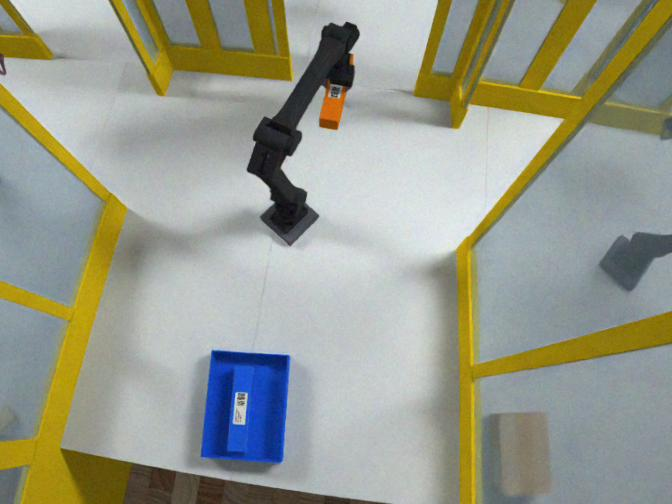

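Emit:
move(arm3={"target":[0.62,0.0,0.88,0,0.7071,-0.7071,0],"speed":0.3}, cameras=[])

Emit:
move(arm3={"target":[0.62,0.0,0.767,0,0.7071,-0.7071,0],"speed":0.12}, cameras=[])

Scene clock: 631.37 s.
Joint torques (N m): arm1=[2.55 -8 7.94 -0.23 0.2 0.07] | arm2=[0.79 -9.88 7.97 0.17 -0.1 -0.1] | arm3=[0.09 -22.53 13.97 -0.35 -0.29 -0.22] | arm4=[-0.97 -7.88 9.62 -0.23 -0.11 -0.02] | arm5=[0.15 2.67 7.36 1.7 -0.2 0.05] | arm6=[-1.44 -6.95 8.54 -0.16 -0.04 -0.17] | arm7=[-0.56 -8.82 9.01 -0.2 0.07 0.1] | arm8=[1.26 -8.94 9.18 -0.54 -0.05 -0.07]
Heat: arm1: hottest joint3_rad 34 °C; arm2: hottest joint3_rad 35 °C; arm3: hottest joint2_rad 36 °C; arm4: hottest joint3_rad 41 °C; arm5: hottest joint3_rad 36 °C; arm6: hottest joint3_rad 35 °C; arm7: hottest joint3_rad 40 °C; arm8: hottest joint3_rad 34 °C.
move: arm3 off_target
Joint velocities: within noise
arm1, arm2, arm4, arm5, arm6, arm7, arm8: as last shown
arm3.joint_positions: joint1_rad=-1.265 joint2_rad=+2.073 joint3_rad=+1.854 joint4_rad=-1.407 joint5_rad=+0.001 joint6_rad=-0.278 gripper_m=+0.05867
arm3.joint_status: not commanded
arm3.hand: x=+0.6220 y=-0.0181 z=+0.8574 quat_wxyz=(+0.020, +0.697, -0.716, +0.013) (m; scene frame)
arm3.hand_target: x=+0.6195 y=-0.0013 z=+0.8802 quat_wxyz=(+0.000, +0.707, -0.707, +0.000) (m; scene frame)
arm3.hand_status: off_target (0.029 m and 3.1 deg from the pose sent, 0.292 m and 2.4 deg at the start)
pictures: none
No camera images: "cameras" was empty.

Scene clock: 633.00 s.
Joint torques (N m): arm1=[2.2 -8 7.98 -0.13 0.2 0.09] | arm2=[0.79 -9.82 7.97 0.17 -0.1 -0.1] | arm3=[0.26 -22.65 9.09 0.59 -0.29 -0.22] | arm4=[-0.97 -7.88 9.62 -0.23 -0.11 -0.02] | arm5=[-0.09 3.14 7.3 1.94 -0.2 -0.01] | arm6=[-1.44 -6.89 8.57 -0.16 -0.04 -0.18] | arm7=[-0.67 -8.64 9.02 -0.25 0.08 0.09] | arm8=[1.32 -8.94 9.13 -0.54 -0.04 -0.07]
Heat: arm1: hottest joint3_rad 34 °C; arm2: hottest joint3_rad 35 °C; arm3: hottest joint2_rad 36 °C; arm4: hottest joint3_rad 41 °C; arm5: hottest joint3_rad 36 °C; arm6: hottest joint3_rad 35 °C; arm7: hottest joint3_rad 40 °C; arm8: hottest joint3_rad 34 °C.
move: arm3 done
Joint velocities: within noise
arm1, arm2, arm4, arm5, arm6, arm7, arm8: as last shown
arm3.joint_positions: joint1_rad=-1.265 joint2_rad=+2.161 joint3_rad=+1.753 joint4_rad=-1.188 joint5_rad=+0.000 joint6_rad=-0.278 gripper_m=+0.05867
arm3.joint_status: not commanded
arm3.hand: x=+0.6256 y=-0.0075 z=+0.7662 quat_wxyz=(+0.007, +0.698, -0.716, +0.006) (m; scene frame)
arm3.hand_target: x=+0.6199 y=-0.0002 z=+0.7671 quat_wxyz=(+0.000, +0.707, -0.707, +0.000) (m; scene frame)
arm3.hand_status: done (0.009 m and 1.8 deg from the pose sent, 0.092 m and 3.1 deg at the start)
pictures: none
No camera images: "cameras" was empty.

Emit:
move(arm3={"joints":{"gripper_m":0.091}}, arm5={"target":[1.85,0.51,1.06,0,1,0,0],"speed":0.3}, cameras=[])

Emit:
move(arm3={"target":[0.622,-0.004,0.89,0,0.7071,-0.7071,0],"speed":0.25}, cameras=[])

Emit:
move(arm3={"target":[0.544,-0.26,1.03,0,0.7071,-0.7071,0],"speed":0.35}, cameras=[])

Emit:
move(arm6={"target":[0.624,-0.012,0.88,0,0.7071,0.7071,0],"speed":0.3}, cameras=[])

Emit:
move(arm6={"target":[0.624,-0.012,0.769,0,0.7071,0.7071,0],"speed":0.12}, cameras=["arm6_cam_wrist"])

Scene clock: 650.97 s.
Joint torques (N m): arm1=[2.67 -7.94 7.97 -0.1 0.19 0.08] | arm2=[0.79 -9.88 7.97 0.16 -0.1 -0.1] | arm3=[0.21 -22.77 8.91 0.58 -0.28 -0.22] | arm4=[-0.97 -7.88 9.62 -0.23 -0.11 -0.02] | arm5=[-1.49 -7.41 7.38 0.01 -0.2 0.08] | arm6=[-1.55 -6.83 8.54 -0.16 -0.04 -0.17] | arm7=[-0.44 -8.64 8.99 -0.24 0.08 0.09] | arm8=[1.32 -9.05 9.14 -0.49 -0.05 -0.08]
Heat: arm1: hottest joint3_rad 34 °C; arm2: hottest joint3_rad 35 °C; arm3: hottest joint2_rad 35 °C; arm4: hottest joint3_rad 41 °C; arm5: hottest joint3_rad 37 °C; arm6: hottest joint3_rad 35 °C; arm7: hottest joint3_rad 39 °C; arm8: hottest joint3_rad 34 °C.
move: arm3 done; arm5 done
Joint velocities: within noise
arm1, arm2, arm4, arm6, arm7, arm8: as last shown
arm3.joint_positions: joint1_rad=-1.265 joint2_rad=+2.161 joint3_rad=+1.753 joint4_rad=-1.188 joint5_rad=+0.000 joint6_rad=-0.278 gripper_m=+0.09097
arm3.joint_status: all done
arm3.hand: x=+0.6256 y=-0.0075 z=+0.7662 quat_wxyz=(+0.007, +0.698, -0.716, +0.006) (m; scene frame)
arm3.hand_target: x=+0.6199 y=-0.0002 z=+0.7671 quat_wxyz=(+0.000, +0.707, -0.707, +0.000) (m; scene frame)
arm3.hand_status: not commanded
arm5.joint_positions: joint1_rad=+0.667 joint2_rad=+1.231 joint3_rad=+1.234 joint4_rad=-1.575 joint5_rad=-0.002 joint6_rad=+0.388 gripper_m=+0.09397
arm5.joint_status: not commanded
arm5.hand: x=+1.8501 y=+0.5078 z=+1.0536 quat_wxyz=(-0.002, +1.000, +0.009, +0.003) (m; scene frame)
arm5.hand_target: x=+1.8500 y=+0.5099 z=+1.0600 quat_wxyz=(+0.000, +1.000, +0.000, +0.000) (m; scene frame)
arm5.hand_status: done (0.007 m and 1.1 deg from the pose sent, 0.300 m and 61.1 deg at the start)
pictures: none
No camera images: "cameras" was empty.

Scene clock: 652.37 s.
Joint torques (N m): arm1=[1.96 -8 7.99 -0.14 0.19 0.08] | arm2=[0.79 -9.88 7.97 0.17 -0.1 -0.1] | arm3=[-0.26 -22.71 13.46 -0.31 -0.27 -0.22] | arm4=[-0.97 -7.82 9.62 -0.23 -0.11 -0.02] | arm5=[-1.38 -6.89 7.51 -0.03 -0.2 0] | arm6=[-1.49 -6.89 8.57 -0.17 -0.04 -0.17] | arm7=[-0.62 -8.64 9.03 -0.24 0.07 0.09] | arm8=[1.44 -8.82 9.18 -0.5 -0.04 -0.06]
Heat: arm1: hottest joint3_rad 34 °C; arm2: hottest joint3_rad 35 °C; arm3: hottest joint2_rad 35 °C; arm4: hottest joint3_rad 41 °C; arm5: hottest joint3_rad 37 °C; arm6: hottest joint3_rad 35 °C; arm7: hottest joint3_rad 39 °C; arm8: hottest joint3_rad 34 °C.
move: arm3 off_target
Joint velocities: within noise
arm1, arm2, arm4, arm5, arm6, arm7, arm8: as last shown
arm3.joint_positions: joint1_rad=-1.265 joint2_rad=+2.063 joint3_rad=+1.865 joint4_rad=-1.425 joint5_rad=+0.000 joint6_rad=-0.283 gripper_m=+0.09097
arm3.joint_status: not commanded
arm3.hand: x=+0.6216 y=-0.0188 z=+0.8678 quat_wxyz=(+0.019, +0.699, -0.715, +0.012) (m; scene frame)
arm3.hand_target: x=+0.6216 y=-0.0051 z=+0.8902 quat_wxyz=(-0.001, +0.707, -0.707, +0.000) (m; scene frame)
arm3.hand_status: off_target (0.027 m and 2.8 deg from the pose sent, 0.124 m and 1.8 deg at the start; pose on its path clipped on 5 of 42 steps)
arm5.hand: x=+1.8502 y=+0.5078 z=+1.0536 quat_wxyz=(-0.002, +1.000, +0.009, +0.003) (m; scene frame)
pictures: none
No camera images: "cameras" was empty.

Scene clock: 654.10 s.
Joint torques (N m): arm1=[2.49 -7.59 7.95 -0.14 0.2 0.08] | arm2=[0.79 -9.88 7.97 0.17 -0.1 -0.1] | arm3=[-0.56 -11.4 9.32 -0.21 -0.28 -0.22] | arm4=[-0.91 -7.88 9.62 -0.23 -0.11 -0.02] | arm5=[-0.91 -7.24 7.39 -0.18 -0.19 0.04] | arm6=[-1.44 -6.89 8.54 -0.14 -0.04 -0.18] | arm7=[-0.62 -8.76 8.98 -0.27 0.06 0.11] | arm8=[1.55 -8.82 9.21 -0.54 -0.05 -0.06]
Heat: arm1: hottest joint3_rad 34 °C; arm2: hottest joint3_rad 35 °C; arm3: hottest joint2_rad 35 °C; arm4: hottest joint3_rad 41 °C; arm5: hottest joint3_rad 37 °C; arm6: hottest joint3_rad 35 °C; arm7: hottest joint3_rad 39 °C; arm8: hottest joint3_rad 34 °C.
move: arm3 done
Joint velocities: within noise
arm1, arm2, arm4, arm5, arm6, arm7, arm8: as last shown
arm3.joint_positions: joint1_rad=-1.265 joint2_rad=+1.315 joint3_rad=+1.329 joint4_rad=-1.587 joint5_rad=+0.000 joint6_rad=-0.286 gripper_m=+0.09097
arm3.joint_status: not commanded
arm3.hand: x=+0.5461 y=-0.2575 z=+1.0278 quat_wxyz=(-0.003, +0.701, -0.713, +0.000) (m; scene frame)
arm3.hand_target: x=+0.5440 y=-0.2600 z=+1.0300 quat_wxyz=(+0.000, +0.707, -0.707, +0.000) (m; scene frame)
arm3.hand_status: done (0.004 m and 1.1 deg from the pose sent, 0.301 m and 2.9 deg at the start)
arm5.joint_positions: joint1_rad=+0.667 joint2_rad=+1.231 joint3_rad=+1.234 joint4_rad=-1.575 joint5_rad=-0.002 joint6_rad=+0.389 gripper_m=+0.09397
arm5.hand: x=+1.8502 y=+0.5078 z=+1.0536 quat_wxyz=(-0.002, +1.000, +0.008, +0.003) (m; scene frame)
pictures: none
No camera images: "cameras" was empty.

Scene clock: 656.40 s.
Joint torques (N m): arm1=[2.2 -7.77 8.02 -0.12 0.19 0.05] | arm2=[0.79 -9.88 7.97 0.17 -0.1 -0.1] | arm3=[-0.5 -11.46 9.32 -0.25 -0.28 -0.21] | arm4=[-0.97 -7.82 9.62 -0.23 -0.11 -0.03] | arm5=[-1.38 -7.06 7.46 -0.03 -0.21 0] | arm6=[0.15 -16.79 12.56 -0.23 -0.03 0] | arm7=[-0.56 -8.82 8.99 -0.24 0.06 0.09] | arm8=[1.38 -8.88 9.14 -0.53 -0.05 -0.09]
Heat: arm1: hottest joint3_rad 34 °C; arm2: hottest joint3_rad 35 °C; arm3: hottest joint2_rad 35 °C; arm4: hottest joint3_rad 41 °C; arm5: hottest joint3_rad 37 °C; arm6: hottest joint3_rad 36 °C; arm7: hottest joint3_rad 39 °C; arm8: hottest joint3_rad 34 °C.
move: arm6 off_target
Joint velocities: within noise
arm1, arm2, arm3, arm4, arm5, arm8: as last shown
arm6.joint_positions: joint1_rad=-1.302 joint2_rad=+2.208 joint3_rad=+1.948 joint4_rad=-1.344 joint5_rad=+0.000 joint6_rad=-0.348 gripper_m=+0.09187
arm6.joint_status: not commanded
arm6.hand: x=+0.6231 y=+0.0057 z=+0.8675 quat_wxyz=(+0.007, -0.707, -0.707, -0.015) (m; scene frame)
arm6.hand_target: x=+0.6244 y=-0.0110 z=+0.8803 quat_wxyz=(+0.000, -0.707, -0.707, +0.000) (m; scene frame)
arm6.hand_status: off_target (0.022 m and 1.9 deg from the pose sent, 0.372 m and 0.2 deg at the start)
arm7.joint_positions: joint1_rad=+2.153 joint2_rad=+1.337 joint3_rad=+1.247 joint4_rad=-1.461 joint5_rad=-0.002 joint6_rad=+0.099 gripper_m=+0.09095
arm7.joint_status: not commanded
arm7.hand: x=-0.4013 y=+0.9990 z=+1.0347 quat_wxyz=(-0.007, +0.650, -0.760, -0.009) (m; scene frame)
arm7.hand_target: x=-0.4001 y=+0.9930 z=+1.0301 quat_wxyz=(+0.000, +0.649, -0.760, +0.000) (m; scene frame)
arm7.hand_status: not commanded
pictures: none
No camera images: "cameras" was empty.

Scene clock: 657.97 s.
Joint torques (N m): arm1=[2.14 -7.88 7.95 -0.2 0.21 0.09] | arm2=[0.73 -9.88 7.97 0.17 -0.1 -0.1] | arm3=[-0.5 -11.46 9.33 -0.25 -0.28 -0.22] | arm4=[-0.97 -7.82 9.62 -0.23 -0.11 -0.02] | arm5=[-1.38 -7 7.39 -0.03 -0.2 0.04] | arm6=[0.21 -17.73 8.02 0.57 -0.02 -0.01] | arm7=[-0.5 -8.82 8.96 -0.25 0.06 0.1] | arm8=[1.26 -8.94 9.18 -0.49 -0.06 -0.06]
Heat: arm1: hottest joint3_rad 34 °C; arm2: hottest joint3_rad 35 °C; arm3: hottest joint2_rad 34 °C; arm4: hottest joint3_rad 41 °C; arm5: hottest joint3_rad 37 °C; arm6: hottest joint3_rad 36 °C; arm7: hottest joint3_rad 39 °C; arm8: hottest joint3_rad 34 °C.
move: arm6 done
Joint velocities: within noise
arm1.joint_positions: joint1_rad=-1.548 joint2_rad=+1.322 joint3_rad=+1.348 joint4_rad=-1.573 joint5_rad=+0.004 joint6_rad=+0.276 gripper_m=+0.09089
arm1.joint_status: not commanded
arm1.hand: x=-2.3025 y=-0.9547 z=+1.0478 quat_wxyz=(-0.012, -0.902, -0.432, +0.012) (m; scene frame)
arm1.hand_target: x=-2.2971 y=-0.9529 z=+1.0402 quat_wxyz=(+0.000, -0.901, -0.434, +0.000) (m; scene frame)
arm1.hand_status: not commanded
arm2, arm3, arm5, arm7, arm8: as last shown
arm4.joint_positions: joint1_rad=+0.612 joint2_rad=+1.290 joint3_rad=+1.366 joint4_rad=-1.637 joint5_rad=+0.013 joint6_rad=-0.319 gripper_m=+0.09191
arm4.joint_status: not commanded
arm4.hand: x=+1.6964 y=-0.2431 z=+1.0464 quat_wxyz=(-0.001, +0.809, -0.588, +0.001) (m; scene frame)
arm4.hand_target: x=+1.7006 y=-0.2476 z=+1.0435 quat_wxyz=(+0.007, +0.807, -0.590, +0.006) (m; scene frame)
arm4.hand_status: not commanded
arm6.joint_positions: joint1_rad=-1.302 joint2_rad=+2.325 joint3_rad=+1.894 joint4_rad=-1.151 joint5_rad=+0.000 joint6_rad=-0.348 gripper_m=+0.09187
arm6.joint_status: not commanded
arm6.hand: x=+0.6189 y=-0.0056 z=+0.7714 quat_wxyz=(+0.003, -0.707, -0.707, -0.005) (m; scene frame)
arm6.hand_target: x=+0.6240 y=-0.0119 z=+0.7691 quat_wxyz=(+0.000, -0.707, -0.707, +0.000) (m; scene frame)
arm6.hand_status: done (0.009 m and 0.6 deg from the pose sent, 0.100 m and 1.9 deg at the start)
pictures: arm6_cam_wrist
camera_calibration:
arm6_cam_wrist: T_world_to_cam=[[-0.999976, -0.00608823, 0.00345099, 0.614729], [-0.00292754, 0.811816, 0.583907, -0.438206], [-0.00635652, 0.583882, -0.811813, 0.757785], [0, 0, 0, 1]] pos_world=[0.618248, -0.0829721, 0.86893]

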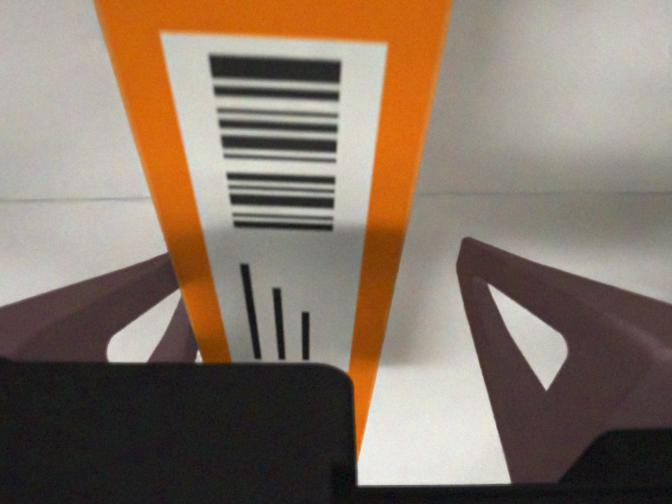

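Emit:
move(arm6={"target":[0.637,-0.013,0.767,0,0.7071,0.7071,0],"speed":0.1}, cameras=[])

Emit:
move(arm6={"joints":{"gripper_m":0.045}}, cameras=["arm6_cam_wrist"])

Emit:
move(arm6={"target":[0.632,0.0,0.88,0,0.7071,0.7071,0],"speed":0.25}, cameras=[])

Emit:
move(arm6={"target":[0.726,0.285,1.04,0,0.7071,0.7071,0],"speed":0.35}, cameras=[])

Emit:
move(arm6={"joints":{"joint6_rad":1.35}}, cameras=[])

Emit:
move(arm6={"joints":{"joint1_rad":0.25}}, cameras=["cam_arm6"])

Scene clock: 671.20 s.
Joint torques (N m): arm1=[2.08 -8 7.94 -0.13 0.2 0.06] | arm2=[0.79 -9.88 7.97 0.17 -0.1 -0.1] | arm3=[-0.38 -11.52 9.35 -0.23 -0.29 -0.22] | arm4=[-0.97 -7.82 9.63 -0.23 -0.11 -0.02] | arm5=[-1.2 -7.3 7.41 -0.05 -0.22 0.04] | arm6=[-0.03 -18.02 7.62 0.57 -0.01 0.01] | arm7=[-0.5 -8.7 9.02 -0.24 0.06 0.11] | arm8=[1.44 -8.82 9.2 -0.5 -0.07 -0.06]
Heat: arm1: hottest joint3_rad 34 °C; arm2: hottest joint3_rad 35 °C; arm3: hottest joint2_rad 34 °C; arm4: hottest joint3_rad 41 °C; arm5: hottest joint3_rad 37 °C; arm6: hottest joint3_rad 35 °C; arm7: hottest joint3_rad 39 °C; arm8: hottest joint3_rad 34 °C.
move: arm6 done
Joint velocities: within noise
arm1, arm3, arm4, arm5, arm7: as last shown
arm2.joint_positions: joint1_rad=-1.436 joint2_rad=+1.251 joint3_rad=+1.222 joint4_rad=-1.526 joint5_rad=+0.002 joint6_rad=-0.515 gripper_m=+0.09193
arm2.joint_status: not commanded
arm2.hand: x=-0.6761 y=-0.3185 z=+1.0521 quat_wxyz=(-0.008, +0.703, -0.711, -0.002) (m; scene frame)
arm2.hand_target: x=-0.6799 y=-0.3200 z=+1.0501 quat_wxyz=(+0.000, +0.707, -0.707, +0.000) (m; scene frame)
arm2.hand_status: not commanded
arm6.joint_positions: joint1_rad=-1.281 joint2_rad=+2.325 joint3_rad=+1.881 joint4_rad=-1.139 joint5_rad=+0.000 joint6_rad=-0.330 gripper_m=+0.09187
arm6.joint_status: not commanded
arm6.hand: x=+0.6331 y=-0.0079 z=+0.7669 quat_wxyz=(+0.003, -0.706, -0.708, -0.006) (m; scene frame)
arm6.hand_target: x=+0.6371 y=-0.0130 z=+0.7671 quat_wxyz=(+0.000, -0.707, -0.707, +0.000) (m; scene frame)
arm6.hand_status: done (0.006 m and 0.8 deg from the pose sent, 0.020 m and 0.7 deg at the start)
arm8.joint_positions: joint1_rad=+0.421 joint2_rad=+1.289 joint3_rad=+1.358 joint4_rad=-1.627 joint5_rad=-0.001 joint6_rad=-0.186 gripper_m=+0.09192
arm8.joint_status: not commanded
arm8.hand: x=-1.7286 y=+0.2960 z=+1.0517 quat_wxyz=(-0.004, -0.707, -0.708, +0.005) (m; scene frame)
arm8.hand_target: x=-1.7299 y=+0.3000 z=+1.0500 quat_wxyz=(+0.000, -0.707, -0.707, +0.000) (m; scene frame)
arm8.hand_status: not commanded
pictures: none
No camera images: "cameras" was empty.

Scene clock: 671.80 s.
Joint torques (N m): arm1=[2.2 -8 7.92 -0.17 0.21 0.06] | arm2=[0.79 -9.82 7.97 0.17 -0.1 -0.11] | arm3=[-0.56 -11.4 9.33 -0.2 -0.28 -0.22] | arm4=[-0.97 -7.88 9.63 -0.23 -0.11 -0.02] | arm5=[-1.79 -6.48 7.25 -0.1 -0.21 0.06] | arm6=[0.09 -18.02 7.61 0.55 -0.03 -0.01] | arm7=[-0.5 -8.82 8.99 -0.23 0.07 0.1] | arm8=[1.32 -8.7 9.22 -0.54 -0.05 -0.08]
Heat: arm1: hottest joint3_rad 34 °C; arm2: hottest joint3_rad 35 °C; arm3: hottest joint2_rad 34 °C; arm4: hottest joint3_rad 41 °C; arm5: hottest joint3_rad 37 °C; arm6: hottest joint3_rad 35 °C; arm7: hottest joint3_rad 39 °C; arm8: hottest joint3_rad 34 °C.
move: arm6 off_target
Joint velocities: within noise
arm1, arm2, arm3, arm4, arm5, arm7, arm8: as last shown
arm6.joint_positions: joint1_rad=-1.281 joint2_rad=+2.325 joint3_rad=+1.881 joint4_rad=-1.139 joint5_rad=+0.000 joint6_rad=-0.329 gripper_m=+0.05972
arm6.joint_status: gripper_m off_target (ended at +0.05975, target +0.04500)
arm6.hand: x=+0.6330 y=-0.0080 z=+0.7669 quat_wxyz=(+0.003, -0.707, -0.707, -0.006) (m; scene frame)
arm6.hand_target: x=+0.6371 y=-0.0130 z=+0.7671 quat_wxyz=(+0.000, -0.707, -0.707, +0.000) (m; scene frame)
arm6.hand_status: not commanded
pictures: arm6_cam_wrist
camera_calibration:
arm6_cam_wrist: T_world_to_cam=[[-0.999969, -0.00723863, 0.0031605, 0.629087], [-0.00402083, 0.810928, 0.585131, -0.433874], [-0.00679849, 0.585101, -0.810932, 0.755232], [0, 0, 0, 1]] pos_world=[0.632457, -0.0854918, 0.864328]

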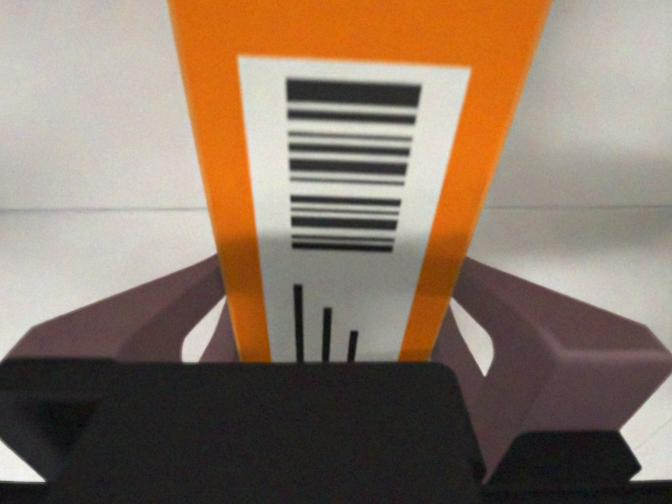

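Scene clock: 673.10 s.
Joint torques (N m): arm1=[2.55 -7.41 7.94 -0.08 0.21 0.06] | arm2=[0.79 -9.88 7.97 0.17 -0.1 -0.11] | arm3=[-0.5 -11.52 9.32 -0.21 -0.28 -0.21] | arm4=[-0.97 -7.88 9.62 -0.21 -0.11 -0.02] | arm5=[-1.49 -7.47 7.35 -0.06 -0.22 0.06] | arm6=[-1.03 -18.55 11.88 -0.27 0 -0.14] | arm7=[-0.44 -8.76 8.98 -0.24 0.06 0.09] | arm8=[1.38 -8.82 9.14 -0.61 -0.07 -0.08]
Heat: arm1: hottest joint3_rad 34 °C; arm2: hottest joint3_rad 35 °C; arm3: hottest joint2_rad 34 °C; arm4: hottest joint3_rad 41 °C; arm5: hottest joint3_rad 37 °C; arm6: hottest joint3_rad 35 °C; arm7: hottest joint3_rad 39 °C; arm8: hottest joint3_rad 34 °C.
move: arm6 off_target
Joint velocities: within noise
arm1, arm2, arm3, arm4, arm5, arm7, arm8: as last shown
arm6.joint_positions: joint1_rad=-1.281 joint2_rad=+2.193 joint3_rad=+1.881 joint4_rad=-1.312 joint5_rad=+0.000 joint6_rad=-0.329 gripper_m=+0.05973
arm6.joint_status: not commanded
arm6.hand: x=+0.6409 y=+0.0150 z=+0.8528 quat_wxyz=(+0.012, -0.707, -0.707, -0.024) (m; scene frame)
arm6.hand_target: x=+0.6325 y=+0.0011 z=+0.8803 quat_wxyz=(+0.000, -0.707, -0.707, +0.000) (m; scene frame)
arm6.hand_status: off_target (0.032 m and 3.1 deg from the pose sent, 0.113 m and 0.7 deg at the start)
pictures: none
No camera images: "cameras" was empty.

Scene clock: 674.90 s.
Joint torques (N m): arm1=[2.43 -7.88 7.91 -0.14 0.22 0.08] | arm2=[0.79 -9.88 7.97 0.17 -0.1 -0.1] | arm3=[-0.44 -11.4 9.33 -0.21 -0.28 -0.22] | arm4=[-0.97 -7.88 9.63 -0.23 -0.11 -0.02] | arm5=[-1.38 -7.24 7.38 -0.12 -0.2 0.06] | arm6=[-1.49 -7.65 8.65 -0.16 -0.02 -0.16] | arm7=[-0.73 -8.82 8.98 -0.27 0.08 0.1] | arm8=[1.55 -9.05 9.21 -0.53 -0.04 -0.06]
Heat: arm1: hottest joint3_rad 34 °C; arm2: hottest joint3_rad 35 °C; arm3: hottest joint2_rad 34 °C; arm4: hottest joint3_rad 41 °C; arm5: hottest joint3_rad 37 °C; arm6: hottest joint3_rad 35 °C; arm7: hottest joint3_rad 39 °C; arm8: hottest joint3_rad 34 °C.
move: arm6 done
Joint velocities: within noise
arm1, arm2, arm3, arm4, arm7, arm8: as last shown
arm5.joint_positions: joint1_rad=+0.667 joint2_rad=+1.231 joint3_rad=+1.234 joint4_rad=-1.575 joint5_rad=-0.002 joint6_rad=+0.389 gripper_m=+0.09397
arm5.joint_status: not commanded
arm5.hand: x=+1.8502 y=+0.5078 z=+1.0536 quat_wxyz=(-0.002, +1.000, +0.008, +0.003) (m; scene frame)
arm5.hand_target: x=+1.8500 y=+0.5099 z=+1.0600 quat_wxyz=(+0.000, +1.000, +0.000, +0.000) (m; scene frame)
arm5.hand_status: not commanded
arm6.joint_positions: joint1_rad=-1.288 joint2_rad=+1.309 joint3_rad=+1.178 joint4_rad=-1.443 joint5_rad=+0.000 joint6_rad=-0.337 gripper_m=+0.05974
arm6.joint_status: not commanded
arm6.hand: x=+0.7293 y=+0.2817 z=+1.0351 quat_wxyz=(+0.001, -0.706, -0.708, -0.002) (m; scene frame)
arm6.hand_target: x=+0.7261 y=+0.2850 z=+1.0399 quat_wxyz=(+0.000, -0.707, -0.707, +0.000) (m; scene frame)
arm6.hand_status: done (0.007 m and 0.3 deg from the pose sent, 0.339 m and 3.1 deg at the start)
pictures: none
No camera images: "cameras" was empty.

Scene clock: 677.23 s.
Joint torques (N m): arm1=[2.26 -7.59 7.91 -0.1 0.2 0.08] | arm2=[0.73 -9.88 7.97 0.17 -0.1 -0.1] | arm3=[-0.5 -11.46 9.32 -0.25 -0.28 -0.22] | arm4=[-0.97 -7.88 9.62 -0.23 -0.11 -0.02] | arm5=[-1.32 -7.59 7.45 0.02 -0.19 0.07] | arm6=[-1.49 -7.53 8.61 -0.23 0.11 0] | arm7=[-0.67 -8.64 8.95 -0.24 0.06 0.09] | arm8=[1.55 -9.17 9.22 -0.5 -0.06 -0.07]
Heat: arm1: hottest joint3_rad 34 °C; arm2: hottest joint3_rad 35 °C; arm3: hottest joint2_rad 33 °C; arm4: hottest joint3_rad 41 °C; arm5: hottest joint3_rad 37 °C; arm6: hottest joint3_rad 35 °C; arm7: hottest joint3_rad 39 °C; arm8: hottest joint3_rad 34 °C.
move: arm6 done
Joint velocities: within noise
arm1, arm2, arm3, arm4, arm5, arm7, arm8: as last shown
arm6.joint_positions: joint1_rad=-1.288 joint2_rad=+1.309 joint3_rad=+1.178 joint4_rad=-1.444 joint5_rad=+0.000 joint6_rad=+1.340 gripper_m=+0.05974
arm6.joint_status: all done
arm6.hand: x=+0.7292 y=+0.2818 z=+1.0351 quat_wxyz=(+0.002, -0.999, +0.052, +0.000) (m; scene frame)
arm6.hand_target: x=+0.7260 y=+0.2850 z=+1.0399 quat_wxyz=(+0.000, -0.998, +0.063, +0.000) (m; scene frame)
arm6.hand_status: not commanded
pictures: none
No camera images: "cameras" was empty.

Scene clock: 679.07 s.
Joint torques (N m): arm1=[2.2 -7.88 7.95 -0.32 0.2 0.06] | arm2=[0.79 -9.88 7.97 0.17 -0.1 -0.1] | arm3=[-0.5 -11.46 9.33 -0.24 -0.27 -0.21] | arm4=[-0.97 -7.82 9.62 -0.21 -0.11 -0.02] | arm5=[-1.61 -7.24 7.35 -0.03 -0.21 0.05] | arm6=[-0.56 -7.47 8.59 -0.21 0.2 0] | arm7=[-0.56 -8.76 9.01 -0.23 0.07 0.09] | arm8=[1.61 -8.76 9.2 -0.54 -0.04 -0.07]
Heat: arm1: hottest joint3_rad 34 °C; arm2: hottest joint3_rad 35 °C; arm3: hottest joint2_rad 33 °C; arm4: hottest joint3_rad 41 °C; arm5: hottest joint3_rad 37 °C; arm6: hottest joint3_rad 35 °C; arm7: hottest joint3_rad 39 °C; arm8: hottest joint3_rad 34 °C.
move: arm6 done
Joint velocities: within noise
arm1, arm2, arm4, arm5, arm7, arm8: as last shown
arm3.joint_positions: joint1_rad=-1.265 joint2_rad=+1.315 joint3_rad=+1.329 joint4_rad=-1.587 joint5_rad=+0.000 joint6_rad=-0.286 gripper_m=+0.09097
arm3.joint_status: not commanded
arm3.hand: x=+0.5461 y=-0.2575 z=+1.0278 quat_wxyz=(-0.003, +0.701, -0.713, +0.000) (m; scene frame)
arm3.hand_target: x=+0.5440 y=-0.2600 z=+1.0300 quat_wxyz=(+0.000, +0.707, -0.707, +0.000) (m; scene frame)
arm3.hand_status: not commanded
arm6.joint_positions: joint1_rad=+0.250 joint2_rad=+1.309 joint3_rad=+1.178 joint4_rad=-1.444 joint5_rad=-0.002 joint6_rad=+1.341 gripper_m=+0.05986
arm6.joint_status: all done
arm6.hand: x=+1.1929 y=+0.4964 z=+1.0349 quat_wxyz=(+0.003, -0.754, -0.657, +0.000) (m; scene frame)
arm6.hand_target: x=+1.1910 y=+0.4966 z=+1.0398 quat_wxyz=(+0.000, -0.757, -0.653, +0.000) (m; scene frame)
arm6.hand_status: not commanded
pictures: cam_arm6

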